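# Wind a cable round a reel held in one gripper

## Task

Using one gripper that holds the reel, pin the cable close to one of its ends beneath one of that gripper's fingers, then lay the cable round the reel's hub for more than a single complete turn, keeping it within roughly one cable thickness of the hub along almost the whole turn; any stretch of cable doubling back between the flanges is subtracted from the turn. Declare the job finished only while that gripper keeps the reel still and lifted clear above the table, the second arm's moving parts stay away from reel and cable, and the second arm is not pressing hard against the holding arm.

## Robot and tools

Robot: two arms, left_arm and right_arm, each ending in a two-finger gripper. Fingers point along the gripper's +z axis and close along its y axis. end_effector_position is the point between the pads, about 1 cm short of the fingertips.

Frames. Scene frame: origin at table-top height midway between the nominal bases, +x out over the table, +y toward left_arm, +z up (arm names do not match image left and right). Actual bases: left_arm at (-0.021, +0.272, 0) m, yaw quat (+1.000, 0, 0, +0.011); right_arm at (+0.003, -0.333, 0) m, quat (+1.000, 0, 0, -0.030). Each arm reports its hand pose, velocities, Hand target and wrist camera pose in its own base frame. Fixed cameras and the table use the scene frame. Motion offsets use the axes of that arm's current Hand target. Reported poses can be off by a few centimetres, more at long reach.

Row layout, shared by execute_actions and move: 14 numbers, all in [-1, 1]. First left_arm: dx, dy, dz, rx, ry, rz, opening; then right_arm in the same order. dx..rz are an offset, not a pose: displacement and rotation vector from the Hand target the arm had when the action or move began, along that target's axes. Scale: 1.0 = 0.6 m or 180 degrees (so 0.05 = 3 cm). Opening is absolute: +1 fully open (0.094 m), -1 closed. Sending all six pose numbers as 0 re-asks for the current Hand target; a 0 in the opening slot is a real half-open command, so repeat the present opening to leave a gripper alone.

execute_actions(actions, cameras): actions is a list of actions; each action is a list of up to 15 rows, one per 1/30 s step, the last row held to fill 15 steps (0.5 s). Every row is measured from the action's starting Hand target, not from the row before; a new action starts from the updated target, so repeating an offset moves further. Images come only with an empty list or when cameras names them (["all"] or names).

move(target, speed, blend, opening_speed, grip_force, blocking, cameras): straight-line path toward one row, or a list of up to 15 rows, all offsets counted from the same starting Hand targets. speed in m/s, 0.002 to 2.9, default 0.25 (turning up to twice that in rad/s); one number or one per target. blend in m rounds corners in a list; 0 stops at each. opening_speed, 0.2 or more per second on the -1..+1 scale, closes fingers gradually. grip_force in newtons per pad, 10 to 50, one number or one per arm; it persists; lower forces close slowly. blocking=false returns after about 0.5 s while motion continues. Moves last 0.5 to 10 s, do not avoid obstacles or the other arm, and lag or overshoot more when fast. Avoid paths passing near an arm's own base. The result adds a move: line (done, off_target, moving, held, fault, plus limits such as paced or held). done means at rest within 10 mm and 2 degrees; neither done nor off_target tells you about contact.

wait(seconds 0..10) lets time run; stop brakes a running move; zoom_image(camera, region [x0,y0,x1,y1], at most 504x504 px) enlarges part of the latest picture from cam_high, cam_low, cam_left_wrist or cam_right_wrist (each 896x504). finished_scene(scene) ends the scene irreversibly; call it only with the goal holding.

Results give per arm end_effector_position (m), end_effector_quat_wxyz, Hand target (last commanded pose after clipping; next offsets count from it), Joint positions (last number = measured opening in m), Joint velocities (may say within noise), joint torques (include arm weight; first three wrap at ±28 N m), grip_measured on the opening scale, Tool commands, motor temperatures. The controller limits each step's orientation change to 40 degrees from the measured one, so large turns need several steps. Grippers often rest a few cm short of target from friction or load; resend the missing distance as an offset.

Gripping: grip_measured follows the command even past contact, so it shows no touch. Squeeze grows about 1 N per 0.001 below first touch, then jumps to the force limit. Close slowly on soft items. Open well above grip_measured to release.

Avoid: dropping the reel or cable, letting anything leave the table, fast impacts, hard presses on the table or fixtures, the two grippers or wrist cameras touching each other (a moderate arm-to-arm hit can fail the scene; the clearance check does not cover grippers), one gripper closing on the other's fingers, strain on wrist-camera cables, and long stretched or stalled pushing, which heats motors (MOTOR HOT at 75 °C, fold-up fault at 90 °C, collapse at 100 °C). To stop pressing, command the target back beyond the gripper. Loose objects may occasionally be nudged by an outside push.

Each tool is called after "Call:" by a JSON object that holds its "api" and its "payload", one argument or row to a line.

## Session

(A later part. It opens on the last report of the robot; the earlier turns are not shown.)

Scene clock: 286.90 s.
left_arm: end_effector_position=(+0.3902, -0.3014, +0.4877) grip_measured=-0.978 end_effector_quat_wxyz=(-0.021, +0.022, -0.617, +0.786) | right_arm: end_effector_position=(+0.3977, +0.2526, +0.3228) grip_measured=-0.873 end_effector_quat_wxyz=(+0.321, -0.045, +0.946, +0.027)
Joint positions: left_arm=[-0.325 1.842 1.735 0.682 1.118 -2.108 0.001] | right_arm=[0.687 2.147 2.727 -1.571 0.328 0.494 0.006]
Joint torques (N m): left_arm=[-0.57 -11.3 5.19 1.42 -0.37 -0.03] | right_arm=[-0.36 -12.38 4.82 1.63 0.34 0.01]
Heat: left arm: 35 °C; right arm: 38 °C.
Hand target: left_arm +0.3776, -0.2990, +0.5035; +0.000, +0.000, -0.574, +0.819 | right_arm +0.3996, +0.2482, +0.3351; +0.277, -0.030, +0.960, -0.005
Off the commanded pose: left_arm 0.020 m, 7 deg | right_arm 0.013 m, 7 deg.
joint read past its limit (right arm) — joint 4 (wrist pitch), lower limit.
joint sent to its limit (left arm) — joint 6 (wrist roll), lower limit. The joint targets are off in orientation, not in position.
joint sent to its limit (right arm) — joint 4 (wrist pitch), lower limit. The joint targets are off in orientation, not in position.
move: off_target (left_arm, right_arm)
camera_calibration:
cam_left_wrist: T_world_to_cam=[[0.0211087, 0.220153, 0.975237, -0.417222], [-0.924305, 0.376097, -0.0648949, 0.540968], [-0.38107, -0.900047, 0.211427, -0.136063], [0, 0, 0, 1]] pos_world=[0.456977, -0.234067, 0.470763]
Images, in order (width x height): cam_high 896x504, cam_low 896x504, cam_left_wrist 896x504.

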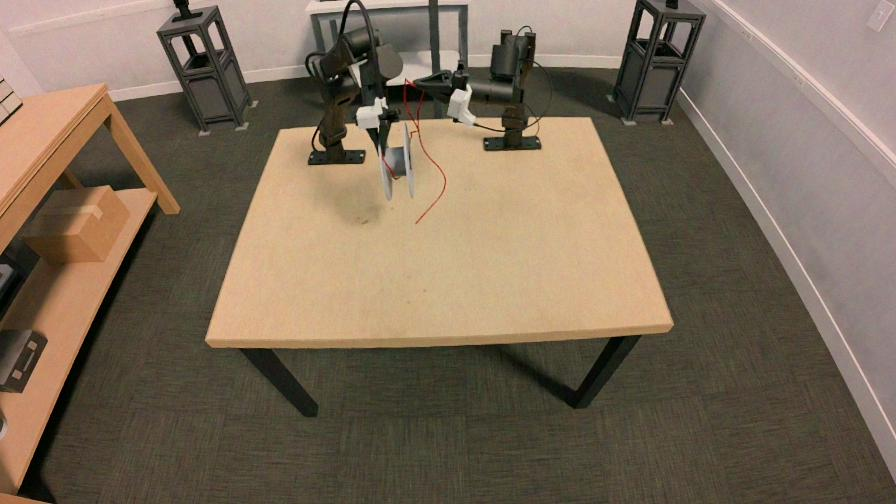

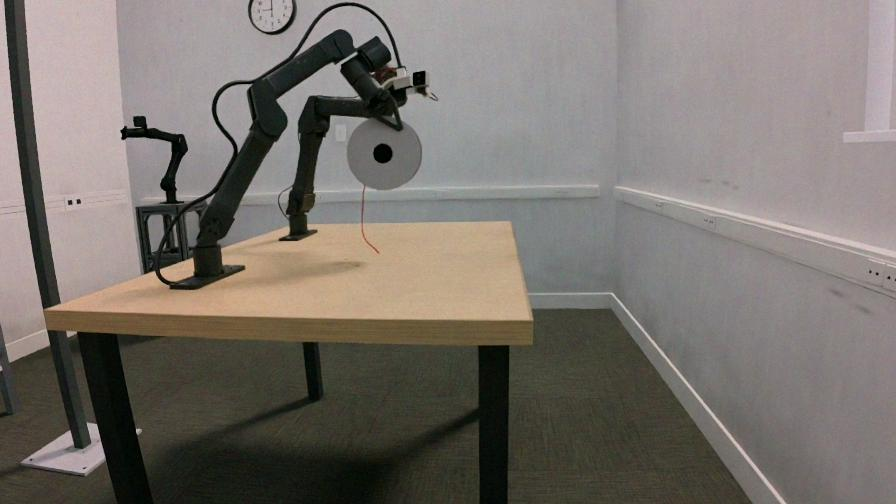

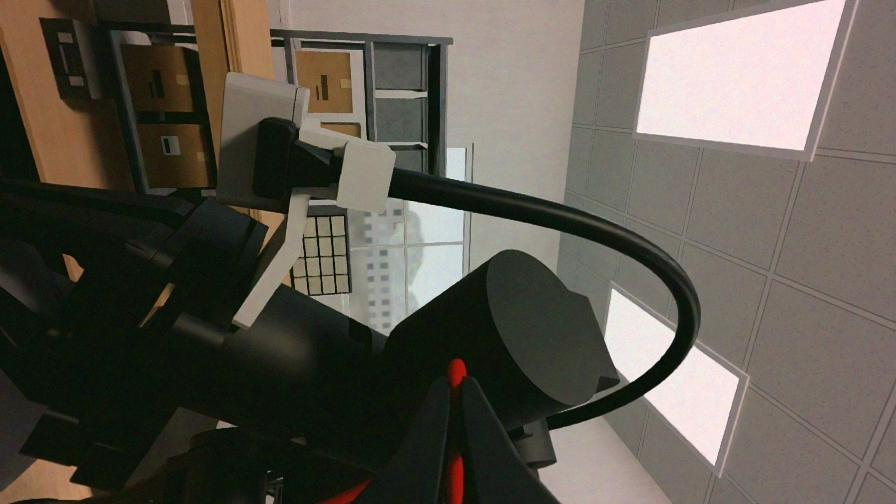

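Call:
{"api": "move", "payload": {
  "target": [0,0,0,0,0,0,-0.84,0,0,0,0,0,0,-1],
  "opening_speed": 0.3,
  "cameras": ["cam_high","cam_left_wrist","cam_low"]
}}

Call:
{"api": "zoom_image", "payload": {
  "camera": "cam_high",
  "region": [350, 30, 550, 230]
}}

Scene clock: 288.17 s.
left_arm: end_effector_position=(+0.3904, -0.3013, +0.4880) grip_measured=-0.841 end_effector_quat_wxyz=(-0.022, +0.022, -0.616, +0.787) | right_arm: end_effector_position=(+0.3977, +0.2526, +0.3228) grip_measured=-0.873 end_effector_quat_wxyz=(+0.321, -0.045, +0.946, +0.027)
Joint positions: left_arm=[-0.325 1.842 1.735 0.683 1.116 -2.108 0.007] | right_arm=[0.687 2.147 2.727 -1.571 0.328 0.494 0.006]
Joint torques (N m): left_arm=[-0.68 -11.07 5.12 1.43 -0.37 0.03] | right_arm=[-0.27 -12.41 4.75 1.64 0.32 -0.01]
Heat: left arm: 35 °C; right arm: 38 °C.
Hand target: left_arm +0.3776, -0.2990, +0.5036; +0.000, -0.001, -0.574, +0.819 | right_arm +0.3996, +0.2482, +0.3351; +0.277, -0.030, +0.960, -0.005
Off the commanded pose: left_arm 0.020 m, 7 deg | right_arm 0.013 m, 7 deg.
joint read past its limit (right arm) — joint 4 (wrist pitch), lower limit.
joint sent to its limit (left arm) — joint 6 (wrist roll), lower limit. The joint targets are off in orientation, not in position.
joint sent to its limit (right arm) — joint 4 (wrist pitch), lower limit. The joint targets are off in orientation, not in position.
move: off_target (left_arm, right_arm)
camera_calibration:
cam_left_wrist: T_world_to_cam=[[0.0197225, 0.221394, 0.974985, -0.416592], [-0.924735, 0.374775, -0.0663956, 0.541644], [-0.3801, -0.900294, 0.212122, -0.136849], [0, 0, 0, 1]] pos_world=[0.457077, -0.233968, 0.471163]
Images, in order (width x height): cam_high 896x504, cam_low 896x504, cam_left_wrist 896x504.

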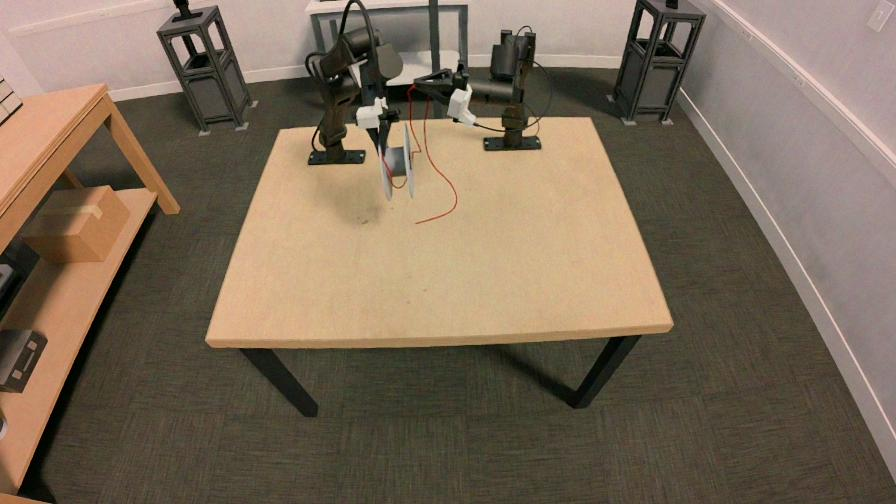

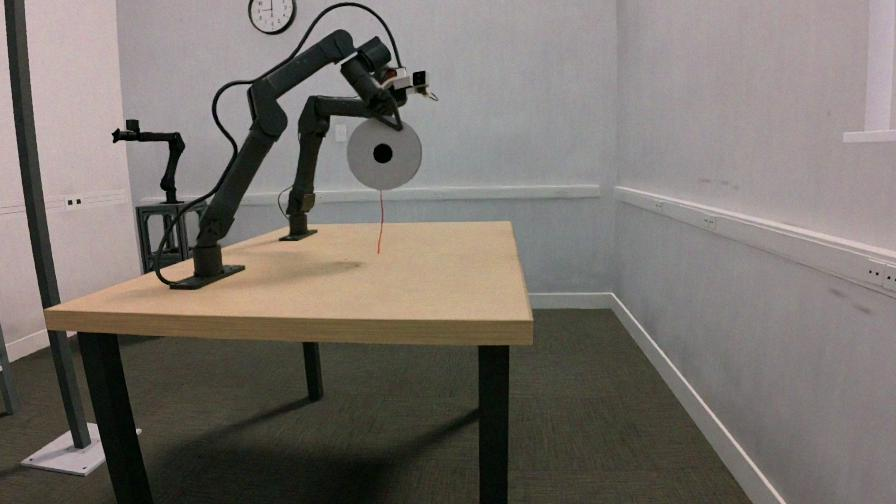

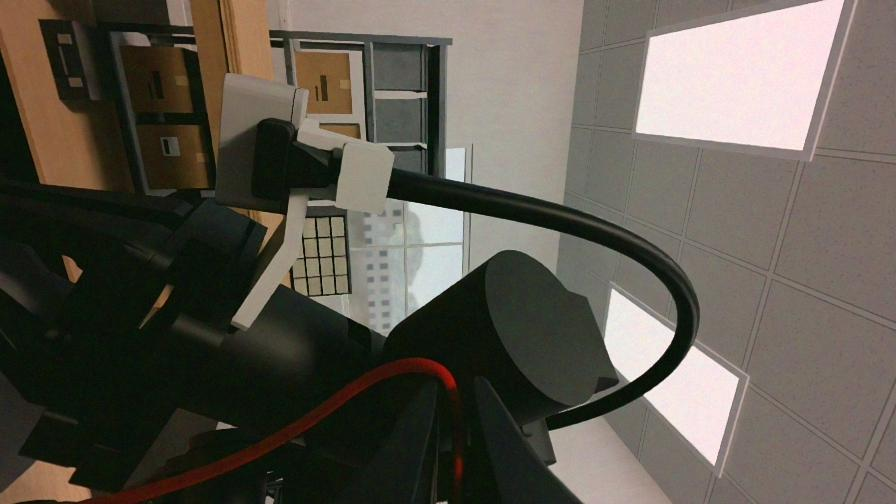

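Scaled by 2.520 from the camera's 896x504 image, which has a finer 1280x720 frame.

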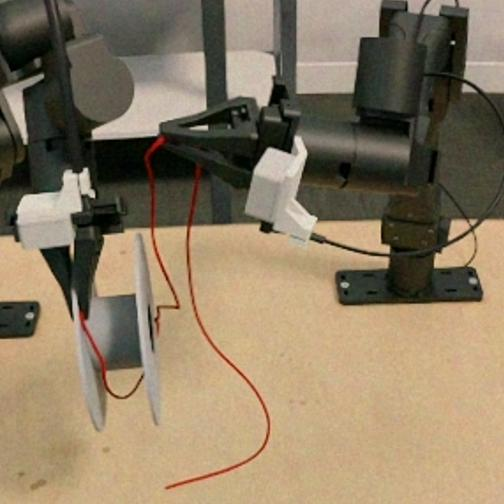

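Call:
{"api": "move", "payload": {
  "target": [0,0,0,0,0,0,-1,0.031,0.0015,0.05,0,0,0,-1],
  "speed": 0.05,
  "cameras": ["cam_low","cam_right_wrist"]
}}

Scene clock: 291.67 s.
left_arm: end_effector_position=(+0.3904, -0.3013, +0.4880) grip_measured=-0.973 end_effector_quat_wxyz=(-0.022, +0.022, -0.616, +0.787) | right_arm: end_effector_position=(+0.3955, +0.2508, +0.2952) grip_measured=-0.873 end_effector_quat_wxyz=(+0.286, -0.046, +0.957, +0.003)
Joint positions: left_arm=[-0.325 1.842 1.735 0.683 1.116 -2.108 0.001] | right_arm=[0.687 2.147 2.635 -1.571 0.328 0.508 0.006]
Joint torques (N m): left_arm=[-0.81 -11.14 5.18 1.45 -0.36 0.01] | right_arm=[-0.51 -11.48 4.82 1.48 0.27 0.23]
Heat: left arm: 35 °C; right arm: 38 °C.
Hand target: left_arm +0.3776, -0.2990, +0.5035; +0.000, -0.001, -0.574, +0.819 | right_arm +0.3998, +0.2482, +0.2999; +0.277, -0.030, +0.960, -0.005
Off the commanded pose: left_arm 0.020 m, 7 deg | right_arm 0.007 m, 2 deg.
joint read past its limit (right arm) — joint 4 (wrist pitch), lower limit.
joint sent to its limit (left arm) — joint 6 (wrist roll), lower limit. The joint targets are off in orientation, not in position.
joint sent to its limit (right arm) — joint 4 (wrist pitch), lower limit. The joint targets are off in orientation, not in position.
move: off_target (left_arm)
camera_calibration:
cam_right_wrist: T_world_to_cam=[[0.0811962, -0.996682, 0.00566018, 0.219999], [-0.982182, -0.080978, -0.169588, 0.496261], [0.169484, 0.00821061, -0.985499, 0.315248], [0, 0, 0, 1]] pos_world=[0.416127, 0.256867, 0.393591]
Images, in order (width x height): cam_low 896x504, cam_right_wrist 896x504.

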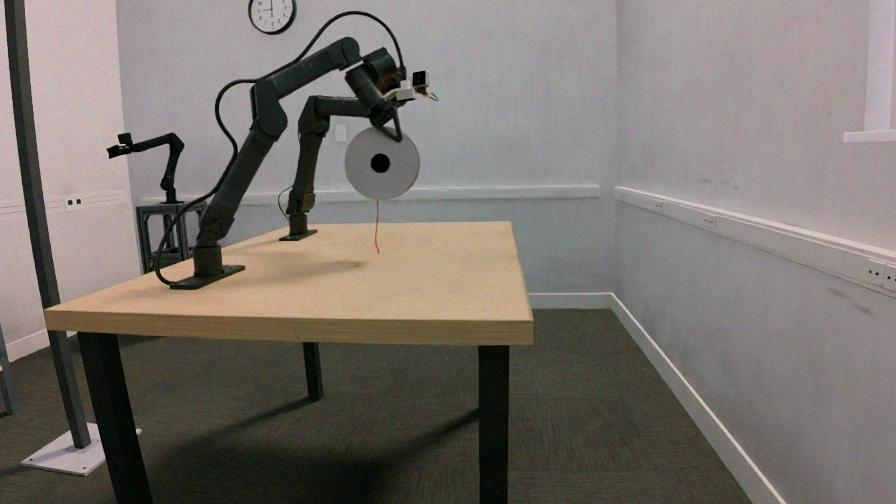

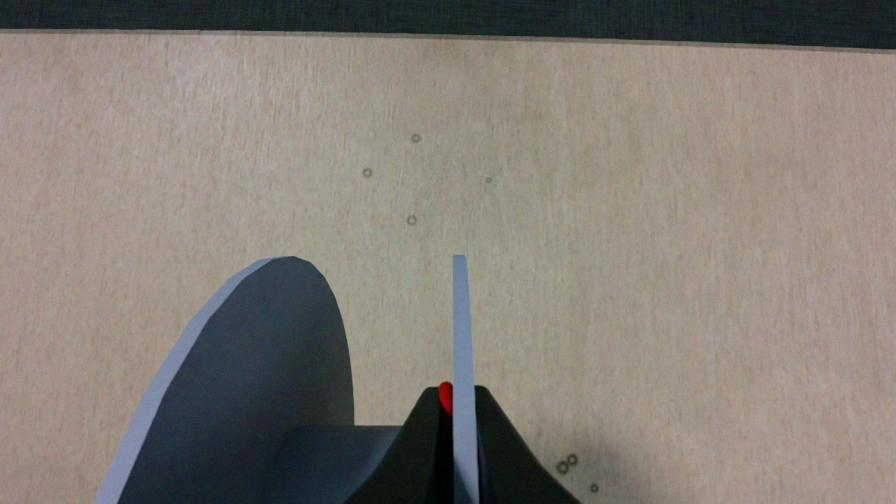

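Call:
{"api": "move", "payload": {
  "target": [0,0,0,0,0,0,-1,0.0443,0.002,0.0704,0,0,0,-1],
  "speed": 0.05,
  "cameras": ["all"]
}}

Call:
{"api": "zoom_image", "payload": {
  "camera": "cam_low",
  "region": [290, 60, 490, 260]
}}

Scene clock: 294.37 s.
left_arm: end_effector_position=(+0.3906, -0.3013, +0.4882) grip_measured=-0.973 end_effector_quat_wxyz=(-0.022, +0.023, -0.616, +0.787) | right_arm: end_effector_position=(+0.3976, +0.2508, +0.2253) grip_measured=-0.873 end_effector_quat_wxyz=(+0.246, -0.046, +0.968, -0.025)
Joint positions: left_arm=[-0.325 1.842 1.735 0.683 1.115 -2.108 0.001] | right_arm=[0.685 2.058 2.212 -1.341 0.328 0.525 0.006]
Joint torques (N m): left_arm=[-0.72 -11.06 5.24 1.44 -0.38 -0.03] | right_arm=[-0.35 -15.57 5.75 1.41 0.27 0.19]
Heat: left arm: 35 °C; right arm: 38 °C.
Hand target: left_arm +0.3776, -0.2990, +0.5035; +0.000, -0.001, -0.574, +0.819 | right_arm +0.3998, +0.2481, +0.2498; +0.277, -0.030, +0.960, -0.005
Off the commanded pose: left_arm 0.020 m, 7 deg | right_arm 0.025 m, 5 deg.
joint sent to its limit (left arm) — joint 6 (wrist roll), lower limit. The joint targets are off in orientation, not in position.
move: off_target (left_arm, right_arm)
camera_calibration:
cam_left_wrist: T_world_to_cam=[[0.01965, 0.222196, 0.974804, -0.41631], [-0.925226, 0.373544, -0.0664948, 0.541682], [-0.378907, -0.900607, 0.212922, -0.137717], [0, 0, 0, 1]] pos_world=[0.457177, -0.233869, 0.471163]
cam_right_wrist: T_world_to_cam=[[0.0666949, -0.996137, 0.0571212, 0.214314], [-0.993804, -0.0714221, -0.0851614, 0.469571], [0.0889121, -0.0510875, -0.994728, 0.295057], [0, 0, 0, 1]] pos_world=[0.426134, 0.262098, 0.321249]

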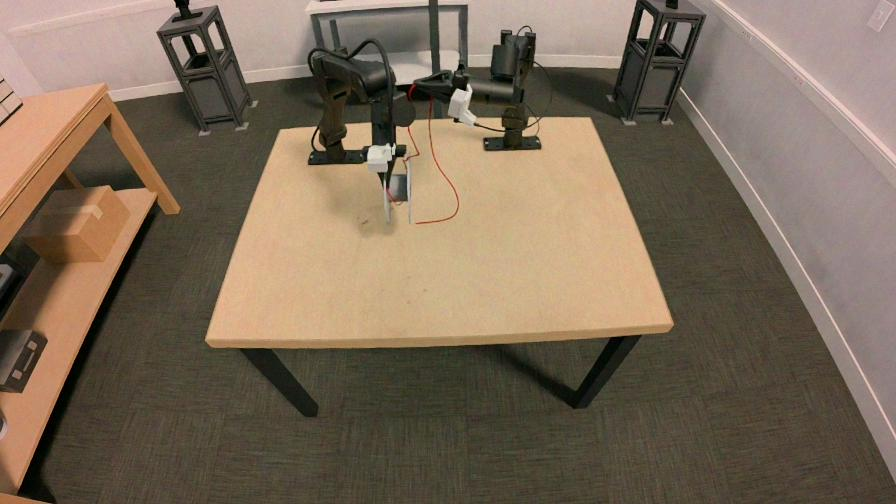

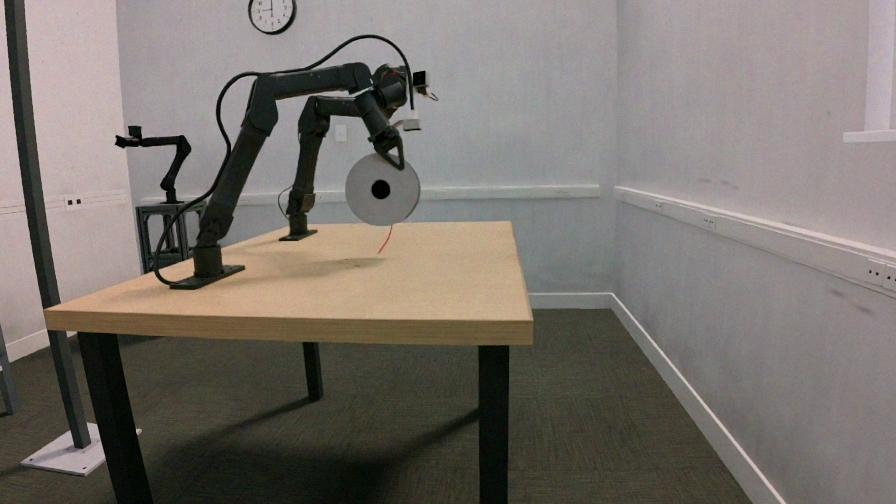

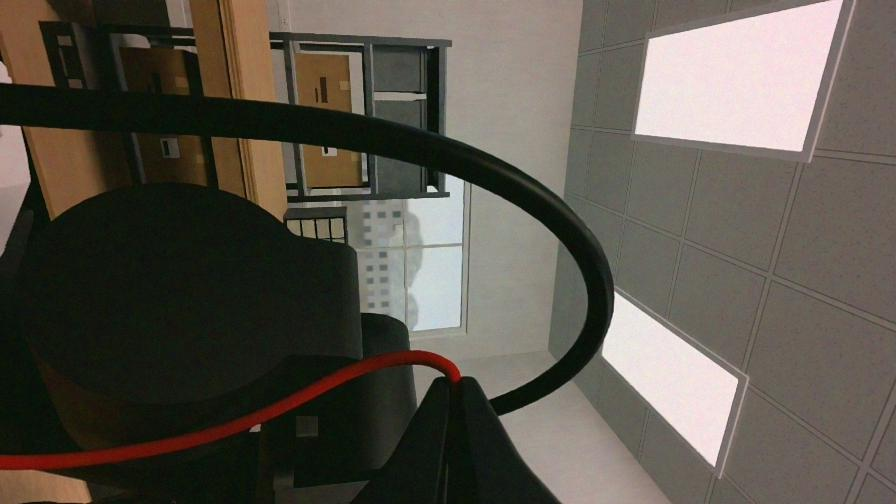

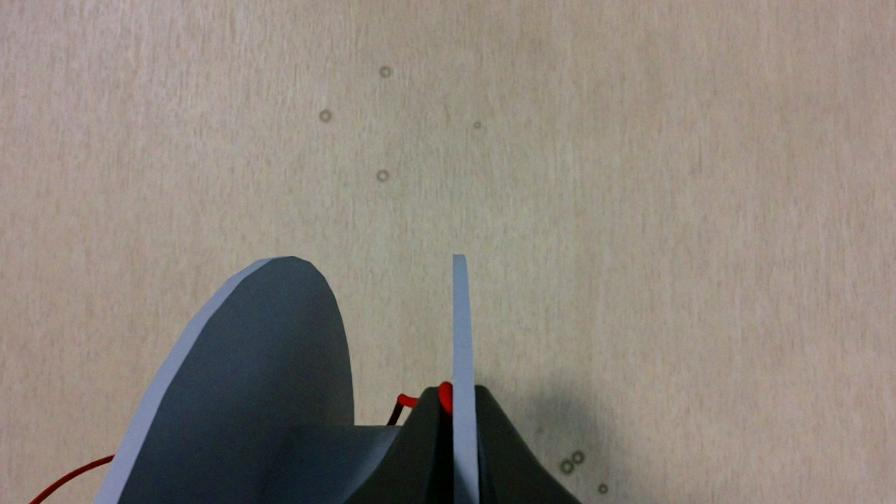

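Scaled by 2.520 from the camera's 896x504 image, which has a finer 1280x720 frame.

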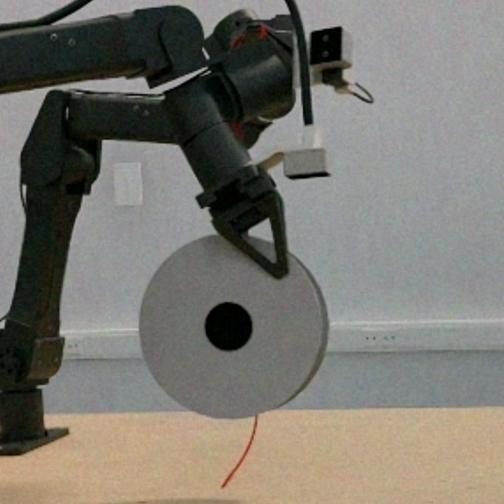

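Call:
{"api": "move", "payload": {
  "target": [
    [0.08,-0.04,-0.125,-0.087,0.087,0.494,-1,0,0,0,0,0,0,-1],
    [0.297,0.148,-0.193,-0.087,0.087,0.494,-1,0,0,0,0,0,0,-1],
    [0.363,0.461,-0.112,-0.087,0.087,0.494,-1,0,0,0,0,0,0,-1],
    [0.38,0.603,-0.11,-0.087,0.087,0.494,-1,0,0,0,0,0,0,-1]
  ],
  "speed": 0.25,
  "blend": [0.02,0.03,0.03,0],
  "cameras": ["all"]
}}

Call:
{"api": "zoom_image", "payload": {
  "camera": "cam_low",
  "region": [270, 60, 470, 260]
}}

Scene clock: 302.13 s.
left_arm: end_effector_position=(+0.1518, -0.3607, +0.1396) grip_measured=-0.973 end_effector_quat_wxyz=(+0.495, +0.502, +0.504, -0.499) | right_arm: end_effector_position=(+0.3976, +0.2509, +0.2254) grip_measured=-0.873 end_effector_quat_wxyz=(+0.246, -0.046, +0.968, -0.025)
Joint positions: left_arm=[-0.874 1.771 0.338 1.417 0.699 0.004 0.001] | right_arm=[0.685 2.058 2.212 -1.341 0.328 0.525 0.006]
Joint torques (N m): left_arm=[-0.76 -4.42 3.08 2.11 -0.1 -0.01] | right_arm=[-0.36 -15.57 5.75 1.42 0.25 0.18]
Heat: left arm: 35 °C; right arm: 38 °C.
Hand target: left_arm +0.1498, -0.3606, +0.1408; +0.500, +0.500, +0.500, -0.500 | right_arm +0.3997, +0.2481, +0.2498; +0.277, -0.030, +0.960, -0.005
Off the commanded pose: left_arm 0.002 m, 1 deg | right_arm 0.025 m, 5 deg.
move: off_target (right_arm)
camera_calibration:
cam_left_wrist: T_world_to_cam=[[-0.999357, -0.0181885, 0.0309066, 0.141122], [-0.035779, 0.447327, -0.893654, 0.326864], [0.00242884, -0.894185, -0.44769, -0.170805], [0, 0, 0, 1]] pos_world=[0.153141, -0.29638, 0.211275]
cam_right_wrist: T_world_to_cam=[[0.0666924, -0.996147, 0.0569414, 0.214375], [-0.993777, -0.0714195, -0.0854735, 0.469658], [0.089211, -0.0508866, -0.994712, 0.294871], [0, 0, 0, 1]] pos_world=[0.426132, 0.262097, 0.321248]

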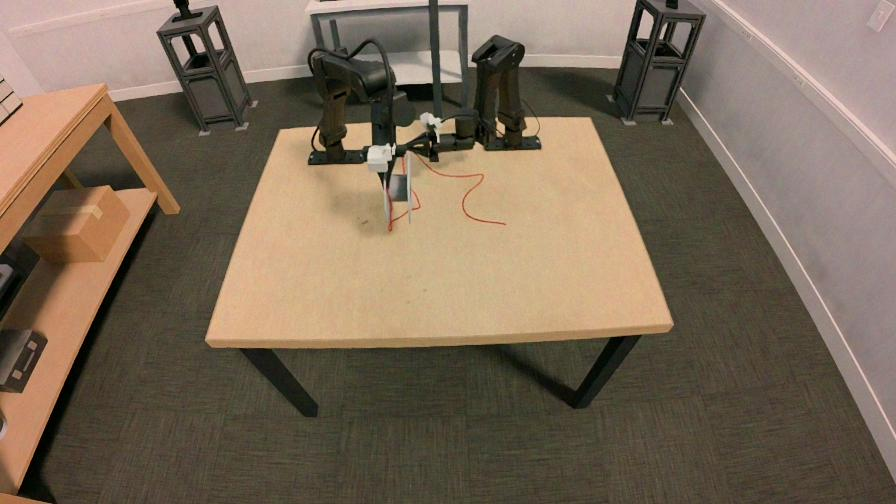

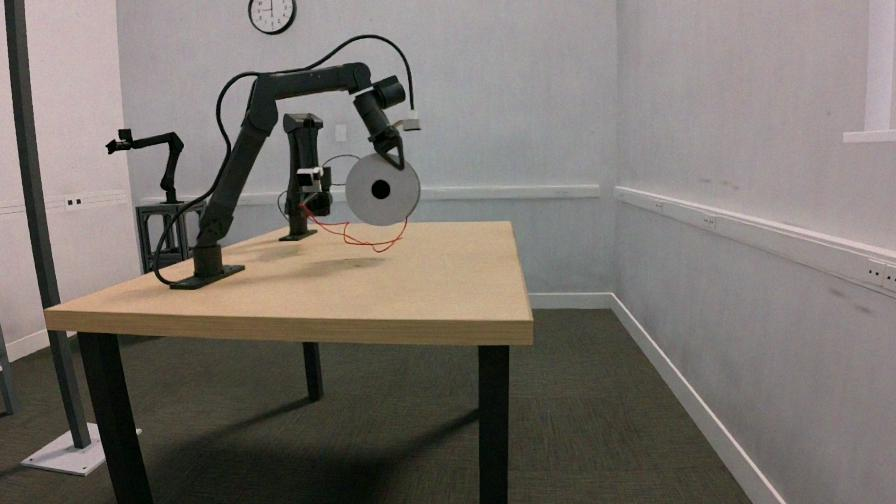

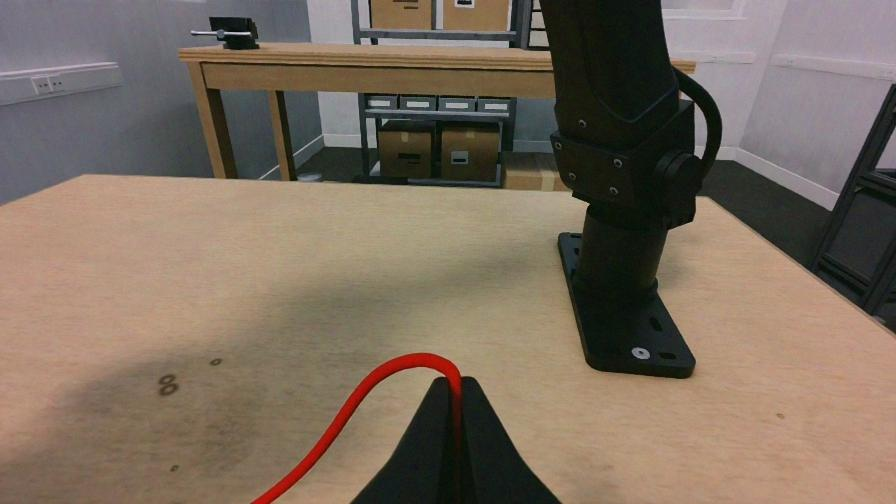

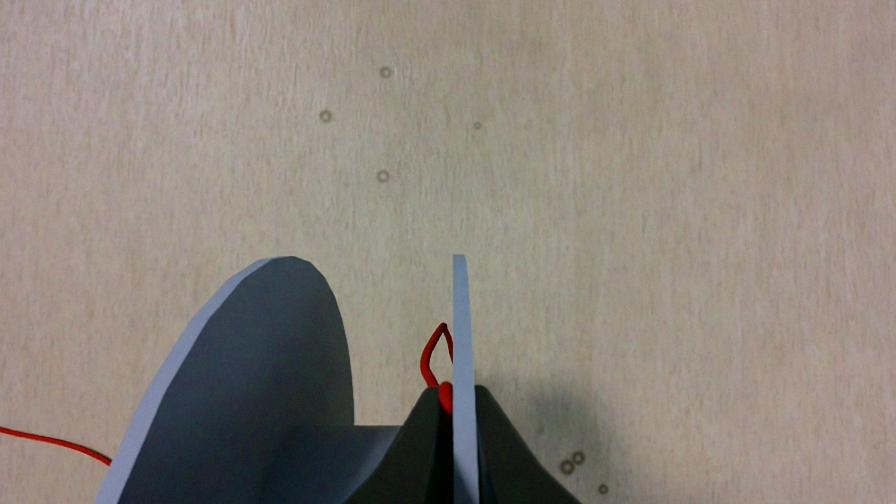

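Scaled by 2.520 from the camera's 896x504 image, which has a finer 1280x720 frame.

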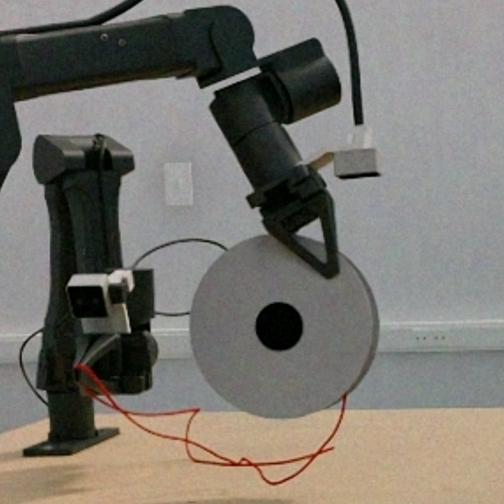

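Call:
{"api": "move", "payload": {
  "target": [
    [-0.317,0.017,-0.1,0,0,0,-1,0,0,0,0,0,0,-1],
    [-0.517,0.083,-0.15,0,0,0,-1,0,0,0,0,0,0,-1],
    [-0.65,0.25,-0.167,0,0,0,-1,0,0,0,0,0,0,-1]
  ],
  "speed": 0.2,
  "blend": [0.03,0.03,0],
  "cameras": ["all"]
}}

Call:
{"api": "zoom_image", "payload": {
  "camera": "cam_high",
  "region": [350, 30, 550, 230]
}}

Scene clock: 306.37 s.
left_arm: end_effector_position=(+0.3022, -0.2619, +0.5231) grip_measured=-0.973 end_effector_quat_wxyz=(+0.493, +0.493, +0.508, -0.505) | right_arm: end_effector_position=(+0.3978, +0.2510, +0.2254) grip_measured=-0.873 end_effector_quat_wxyz=(+0.246, -0.046, +0.968, -0.025)
Joint positions: left_arm=[-0.267 1.622 1.98 -0.368 1.3 -0.018 0.001] | right_arm=[0.685 2.058 2.212 -1.34 0.328 0.525 0.006]
Joint torques (N m): left_arm=[0.36 -5.3 8.23 1.44 0.14 0.11] | right_arm=[-0.34 -15.61 5.79 1.41 0.25 0.18]
Heat: left arm: 35 °C; right arm: 38 °C.
Hand target: left_arm +0.3001, -0.2603, +0.5306; +0.500, +0.500, +0.500, -0.500 | right_arm +0.3998, +0.2481, +0.2498; +0.277, -0.030, +0.960, -0.005
Off the commanded pose: left_arm 0.008 m, 2 deg | right_arm 0.025 m, 5 deg.
move: off_target (right_arm)
camera_calibration:
cam_left_wrist: T_world_to_cam=[[-0.998348, -0.0237372, 0.0523179, 0.26836], [-0.057427, 0.438635, -0.896829, 0.636769], [-0.0016603, -0.898352, -0.439274, 0.0845472], [0, 0, 0, 1]] pos_world=[0.304625, -0.196986, 0.594172]
cam_right_wrist: T_world_to_cam=[[0.0665967, -0.99618, 0.056475, 0.214561], [-0.99373, -0.0713146, -0.0861114, 0.469921], [0.0898099, -0.0503862, -0.994684, 0.294566], [0, 0, 0, 1]] pos_world=[0.42623, 0.262095, 0.321348]

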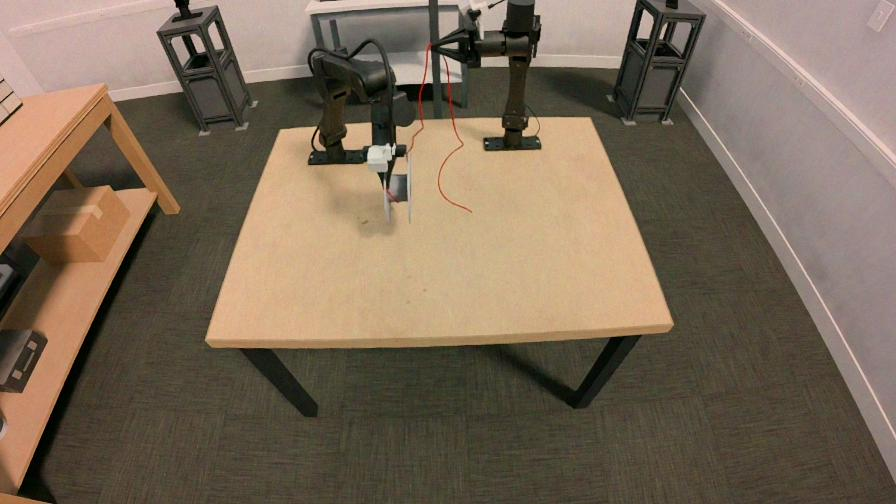

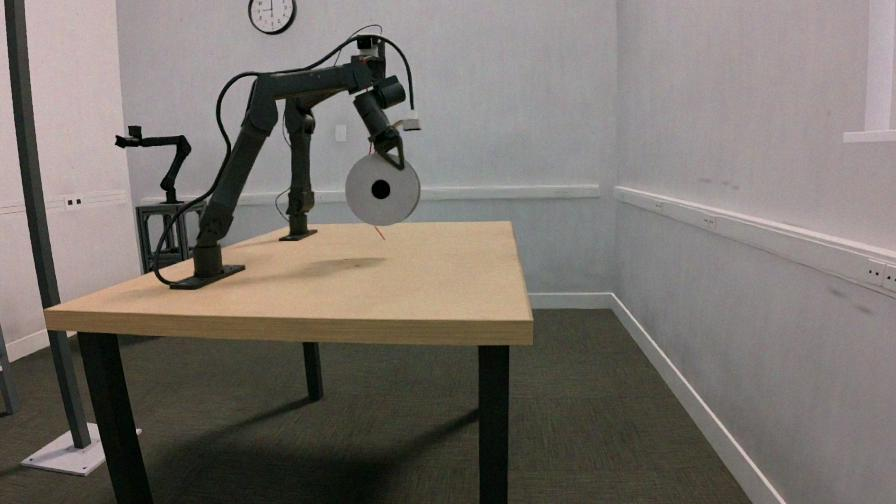

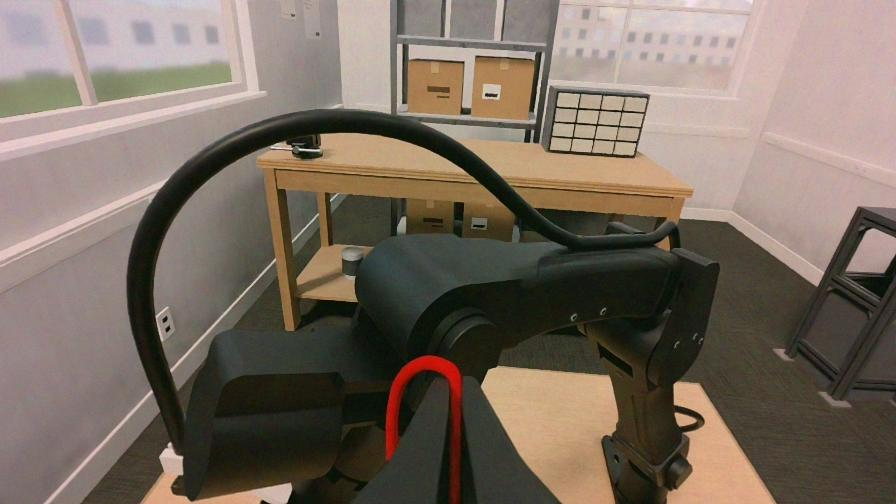

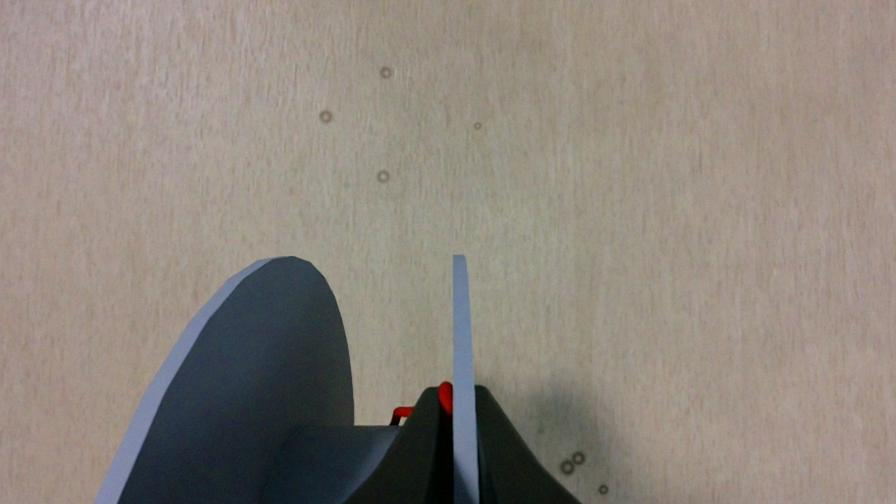

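Scaled by 2.520 from the camera's 896x504 image, which has a finer 1280x720 frame.

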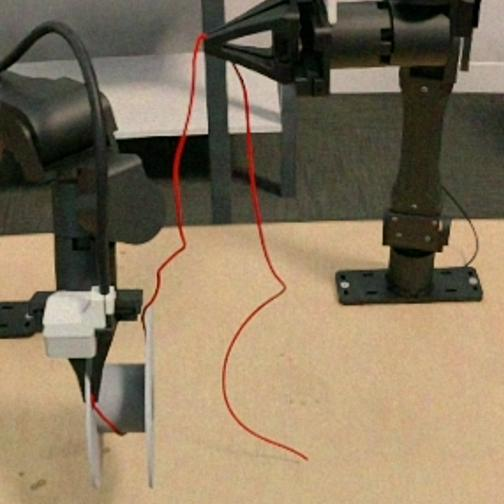

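Call:
{"api": "move", "payload": {
  "target": [
    [-0.017,0.15,0,0,0,0,-1,0,0,0,0,0,0,-1],
    [0.058,0.25,0.0,0,0,0,-1,0,0,0,0,0,0,-1]
  ],
  "speed": 0.18,
  "blend": [0.02,0],
  "cameras": ["cam_high","cam_left_wrist","cam_low"]
}}

Call:
{"api": "zoom_image", "payload": {
  "camera": "cam_high",
  "region": [350, 30, 550, 230]
}}

Scene clock: 309.63 s.
left_arm: end_effector_position=(+0.4495, -0.2626, +0.4943) grip_measured=-0.973 end_effector_quat_wxyz=(+0.505, +0.492, +0.497, -0.506) | right_arm: end_effector_position=(+0.3980, +0.2512, +0.2256) grip_measured=-0.873 end_effector_quat_wxyz=(+0.247, -0.046, +0.968, -0.024)
Joint positions: left_arm=[-0.184 2.329 2.838 -0.392 1.381 -0.121 0.001] | right_arm=[0.685 2.058 2.212 -1.339 0.328 0.525 0.006]
Joint torques (N m): left_arm=[0.4 -9.84 7.15 1.31 0.03 0.01] | right_arm=[-0.35 -15.51 5.68 1.39 0.24 0.18]
Heat: left arm: 35 °C; right arm: 38 °C.
Hand target: left_arm +0.4501, -0.2604, +0.4957; +0.500, +0.500, +0.500, -0.500 | right_arm +0.3998, +0.2481, +0.2498; +0.277, -0.030, +0.960, -0.005
Off the commanded pose: left_arm 0.003 m, 1 deg | right_arm 0.025 m, 5 deg.
elbow stopped short (left arm): the move would have taken joint 3 (elbow) straighter than the controller allows.
move: off_target (right_arm)
camera_calibration:
cam_left_wrist: T_world_to_cam=[[-0.999237, -0.0239541, 0.0308592, 0.427909], [-0.0380357, 0.41641, -0.908381, 0.610785], [0.00890938, -0.908861, -0.417003, 0.0531253], [0, 0, 0, 1]] pos_world=[0.450341, -0.195803, 0.563774]
Images, in order (width x height): cam_high 896x504, cam_low 896x504, cam_left_wrist 896x504.

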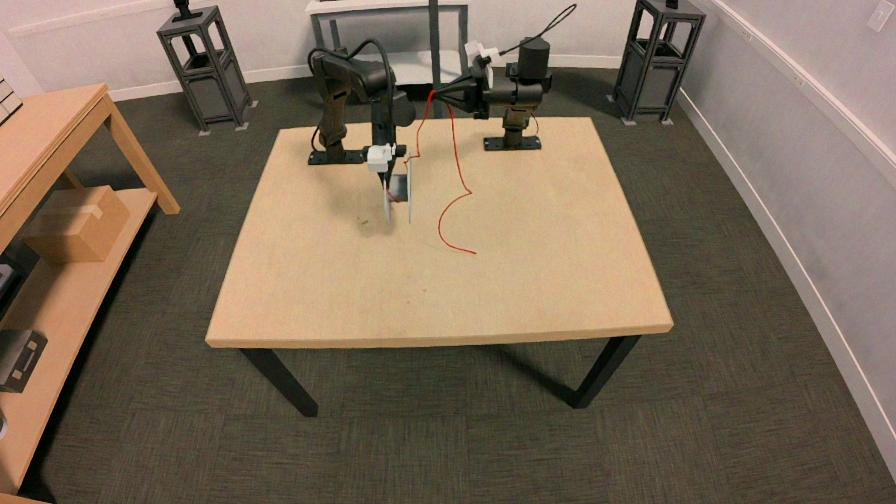

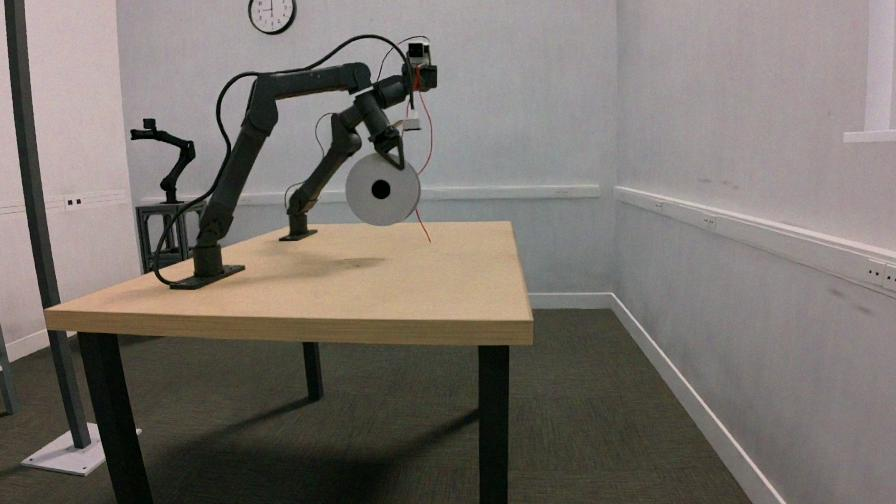

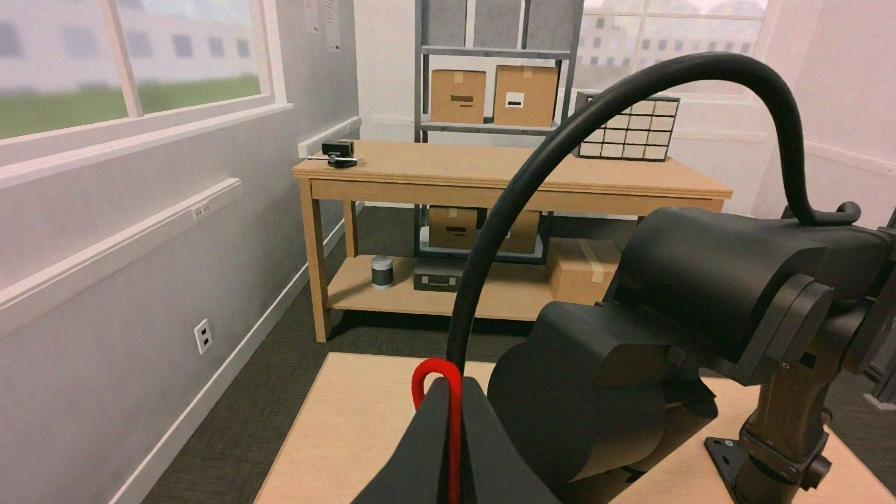

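Scaled by 2.520 from the camera's 896x504 image, which has a finer 1280x720 frame.

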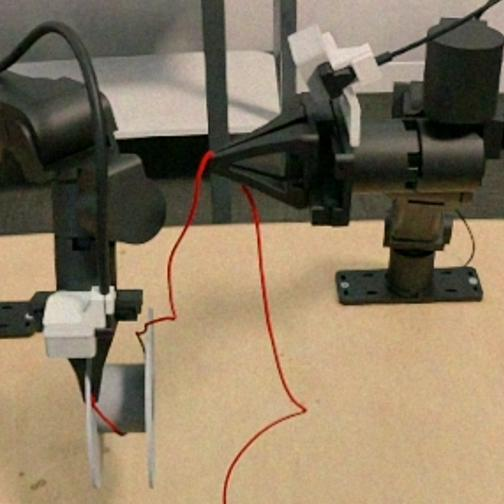

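Call:
{"api": "move", "payload": {
  "target": [
    [0.167,0.1,0.058,0,0,0,-1,0,0,0,0,0,0,-1],
    [0.358,0.167,0.083,0,0,-0.08,-1,0,0,0,0,0,0,-1]
  ],
  "speed": 0.18,
  "blend": [0.02,0],
  "cameras": ["cam_high","cam_left_wrist","cam_low","cam_right_wrist"]
}}

Call:
{"api": "zoom_image", "payload": {
  "camera": "cam_high",
  "region": [350, 60, 550, 260]
}}

Scene clock: 313.30 s.
left_arm: end_effector_position=(+0.5524, -0.3060, +0.2800) grip_measured=-0.973 end_effector_quat_wxyz=(+0.431, +0.432, +0.561, -0.559) | right_arm: end_effector_position=(+0.3980, +0.2512, +0.2256) grip_measured=-0.873 end_effector_quat_wxyz=(+0.247, -0.046, +0.968, -0.024)
Joint positions: left_arm=[-0.225 2.591 2.449 0.126 1.344 -0.243 0.001] | right_arm=[0.685 2.058 2.212 -1.339 0.328 0.525 0.006]
Joint torques (N m): left_arm=[-0.68 -14.09 5.27 1.63 -0.02 -0.01] | right_arm=[-0.32 -15.58 5.74 1.39 0.27 0.17]
Heat: left arm: 36 °C; right arm: 38 °C.
Hand target: left_arm +0.5502, -0.3104, +0.2808; +0.433, +0.433, +0.559, -0.559 | right_arm +0.3998, +0.2481, +0.2498; +0.277, -0.030, +0.960, -0.005
Off the commanded pose: left_arm 0.005 m, 0 deg | right_arm 0.025 m, 5 deg.
move: off_target (right_arm)
camera_calibration:
cam_left_wrist: T_world_to_cam=[[-0.96008, -0.0218752, 0.278868, 0.445878], [-0.259808, 0.439185, -0.86001, 0.554039], [-0.103662, -0.89813, -0.427336, -0.00836599], [0, 0, 0, 1]] pos_world=[0.571155, -0.241086, 0.348562]
cam_right_wrist: T_world_to_cam=[[0.0662233, -0.996265, 0.055421, 0.215152], [-0.993655, -0.0709066, -0.0873071, 0.470386], [0.0909107, -0.0492876, -0.994639, 0.29398], [0, 0, 0, 1]] pos_world=[0.426427, 0.262192, 0.321548]

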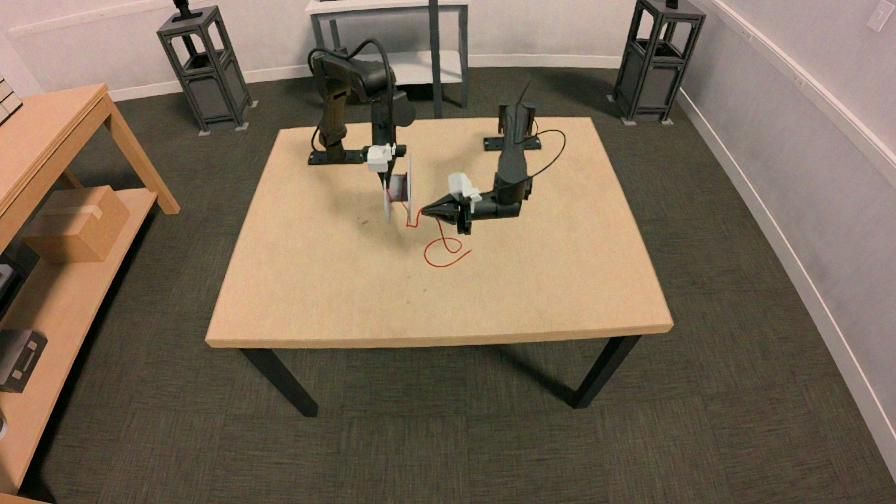

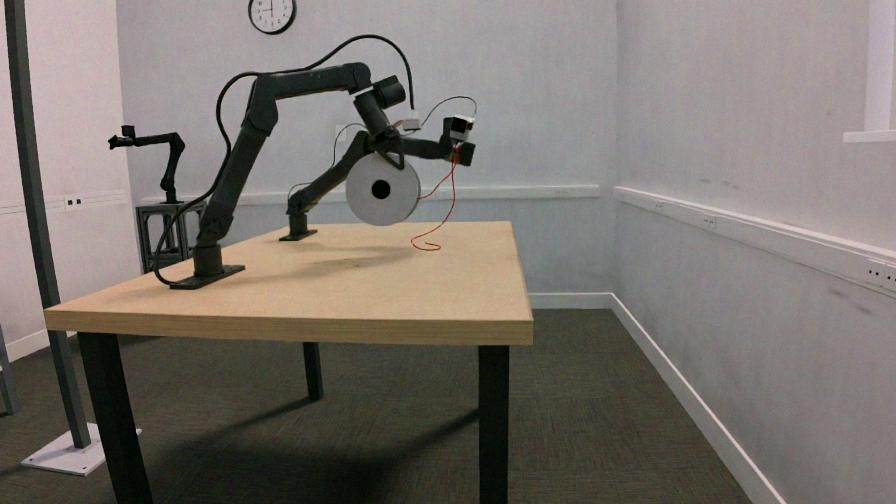

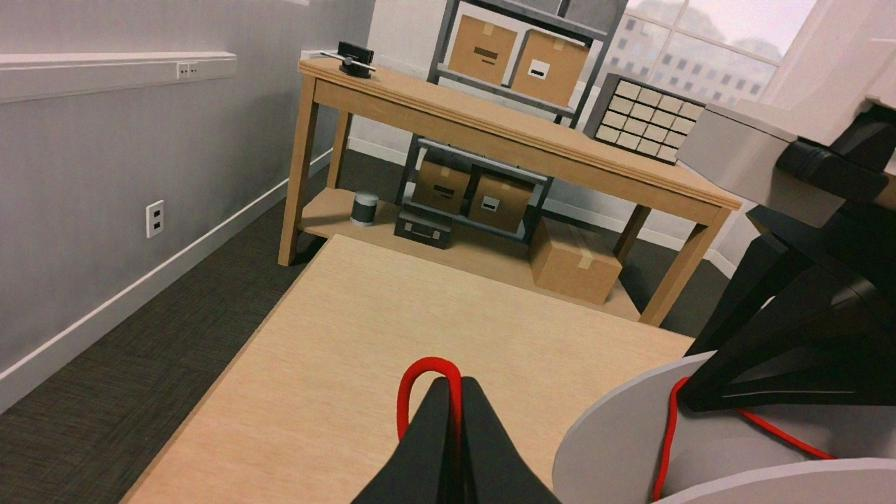

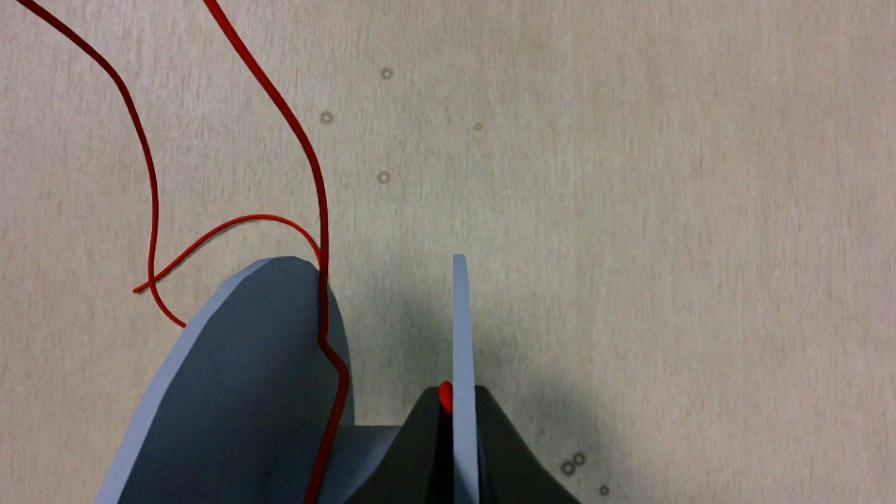

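Scaled by 2.520 from the camera's 896x504 image, which has a finer 1280x720 frame.

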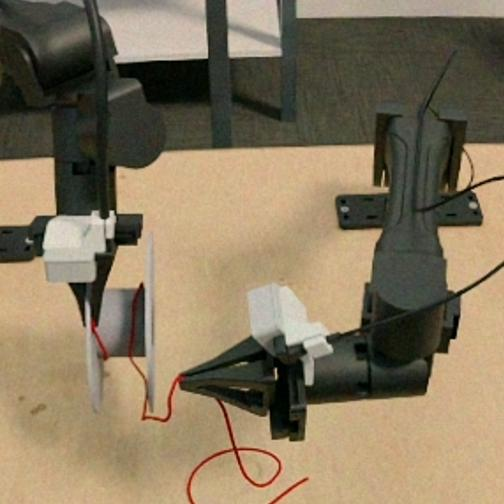

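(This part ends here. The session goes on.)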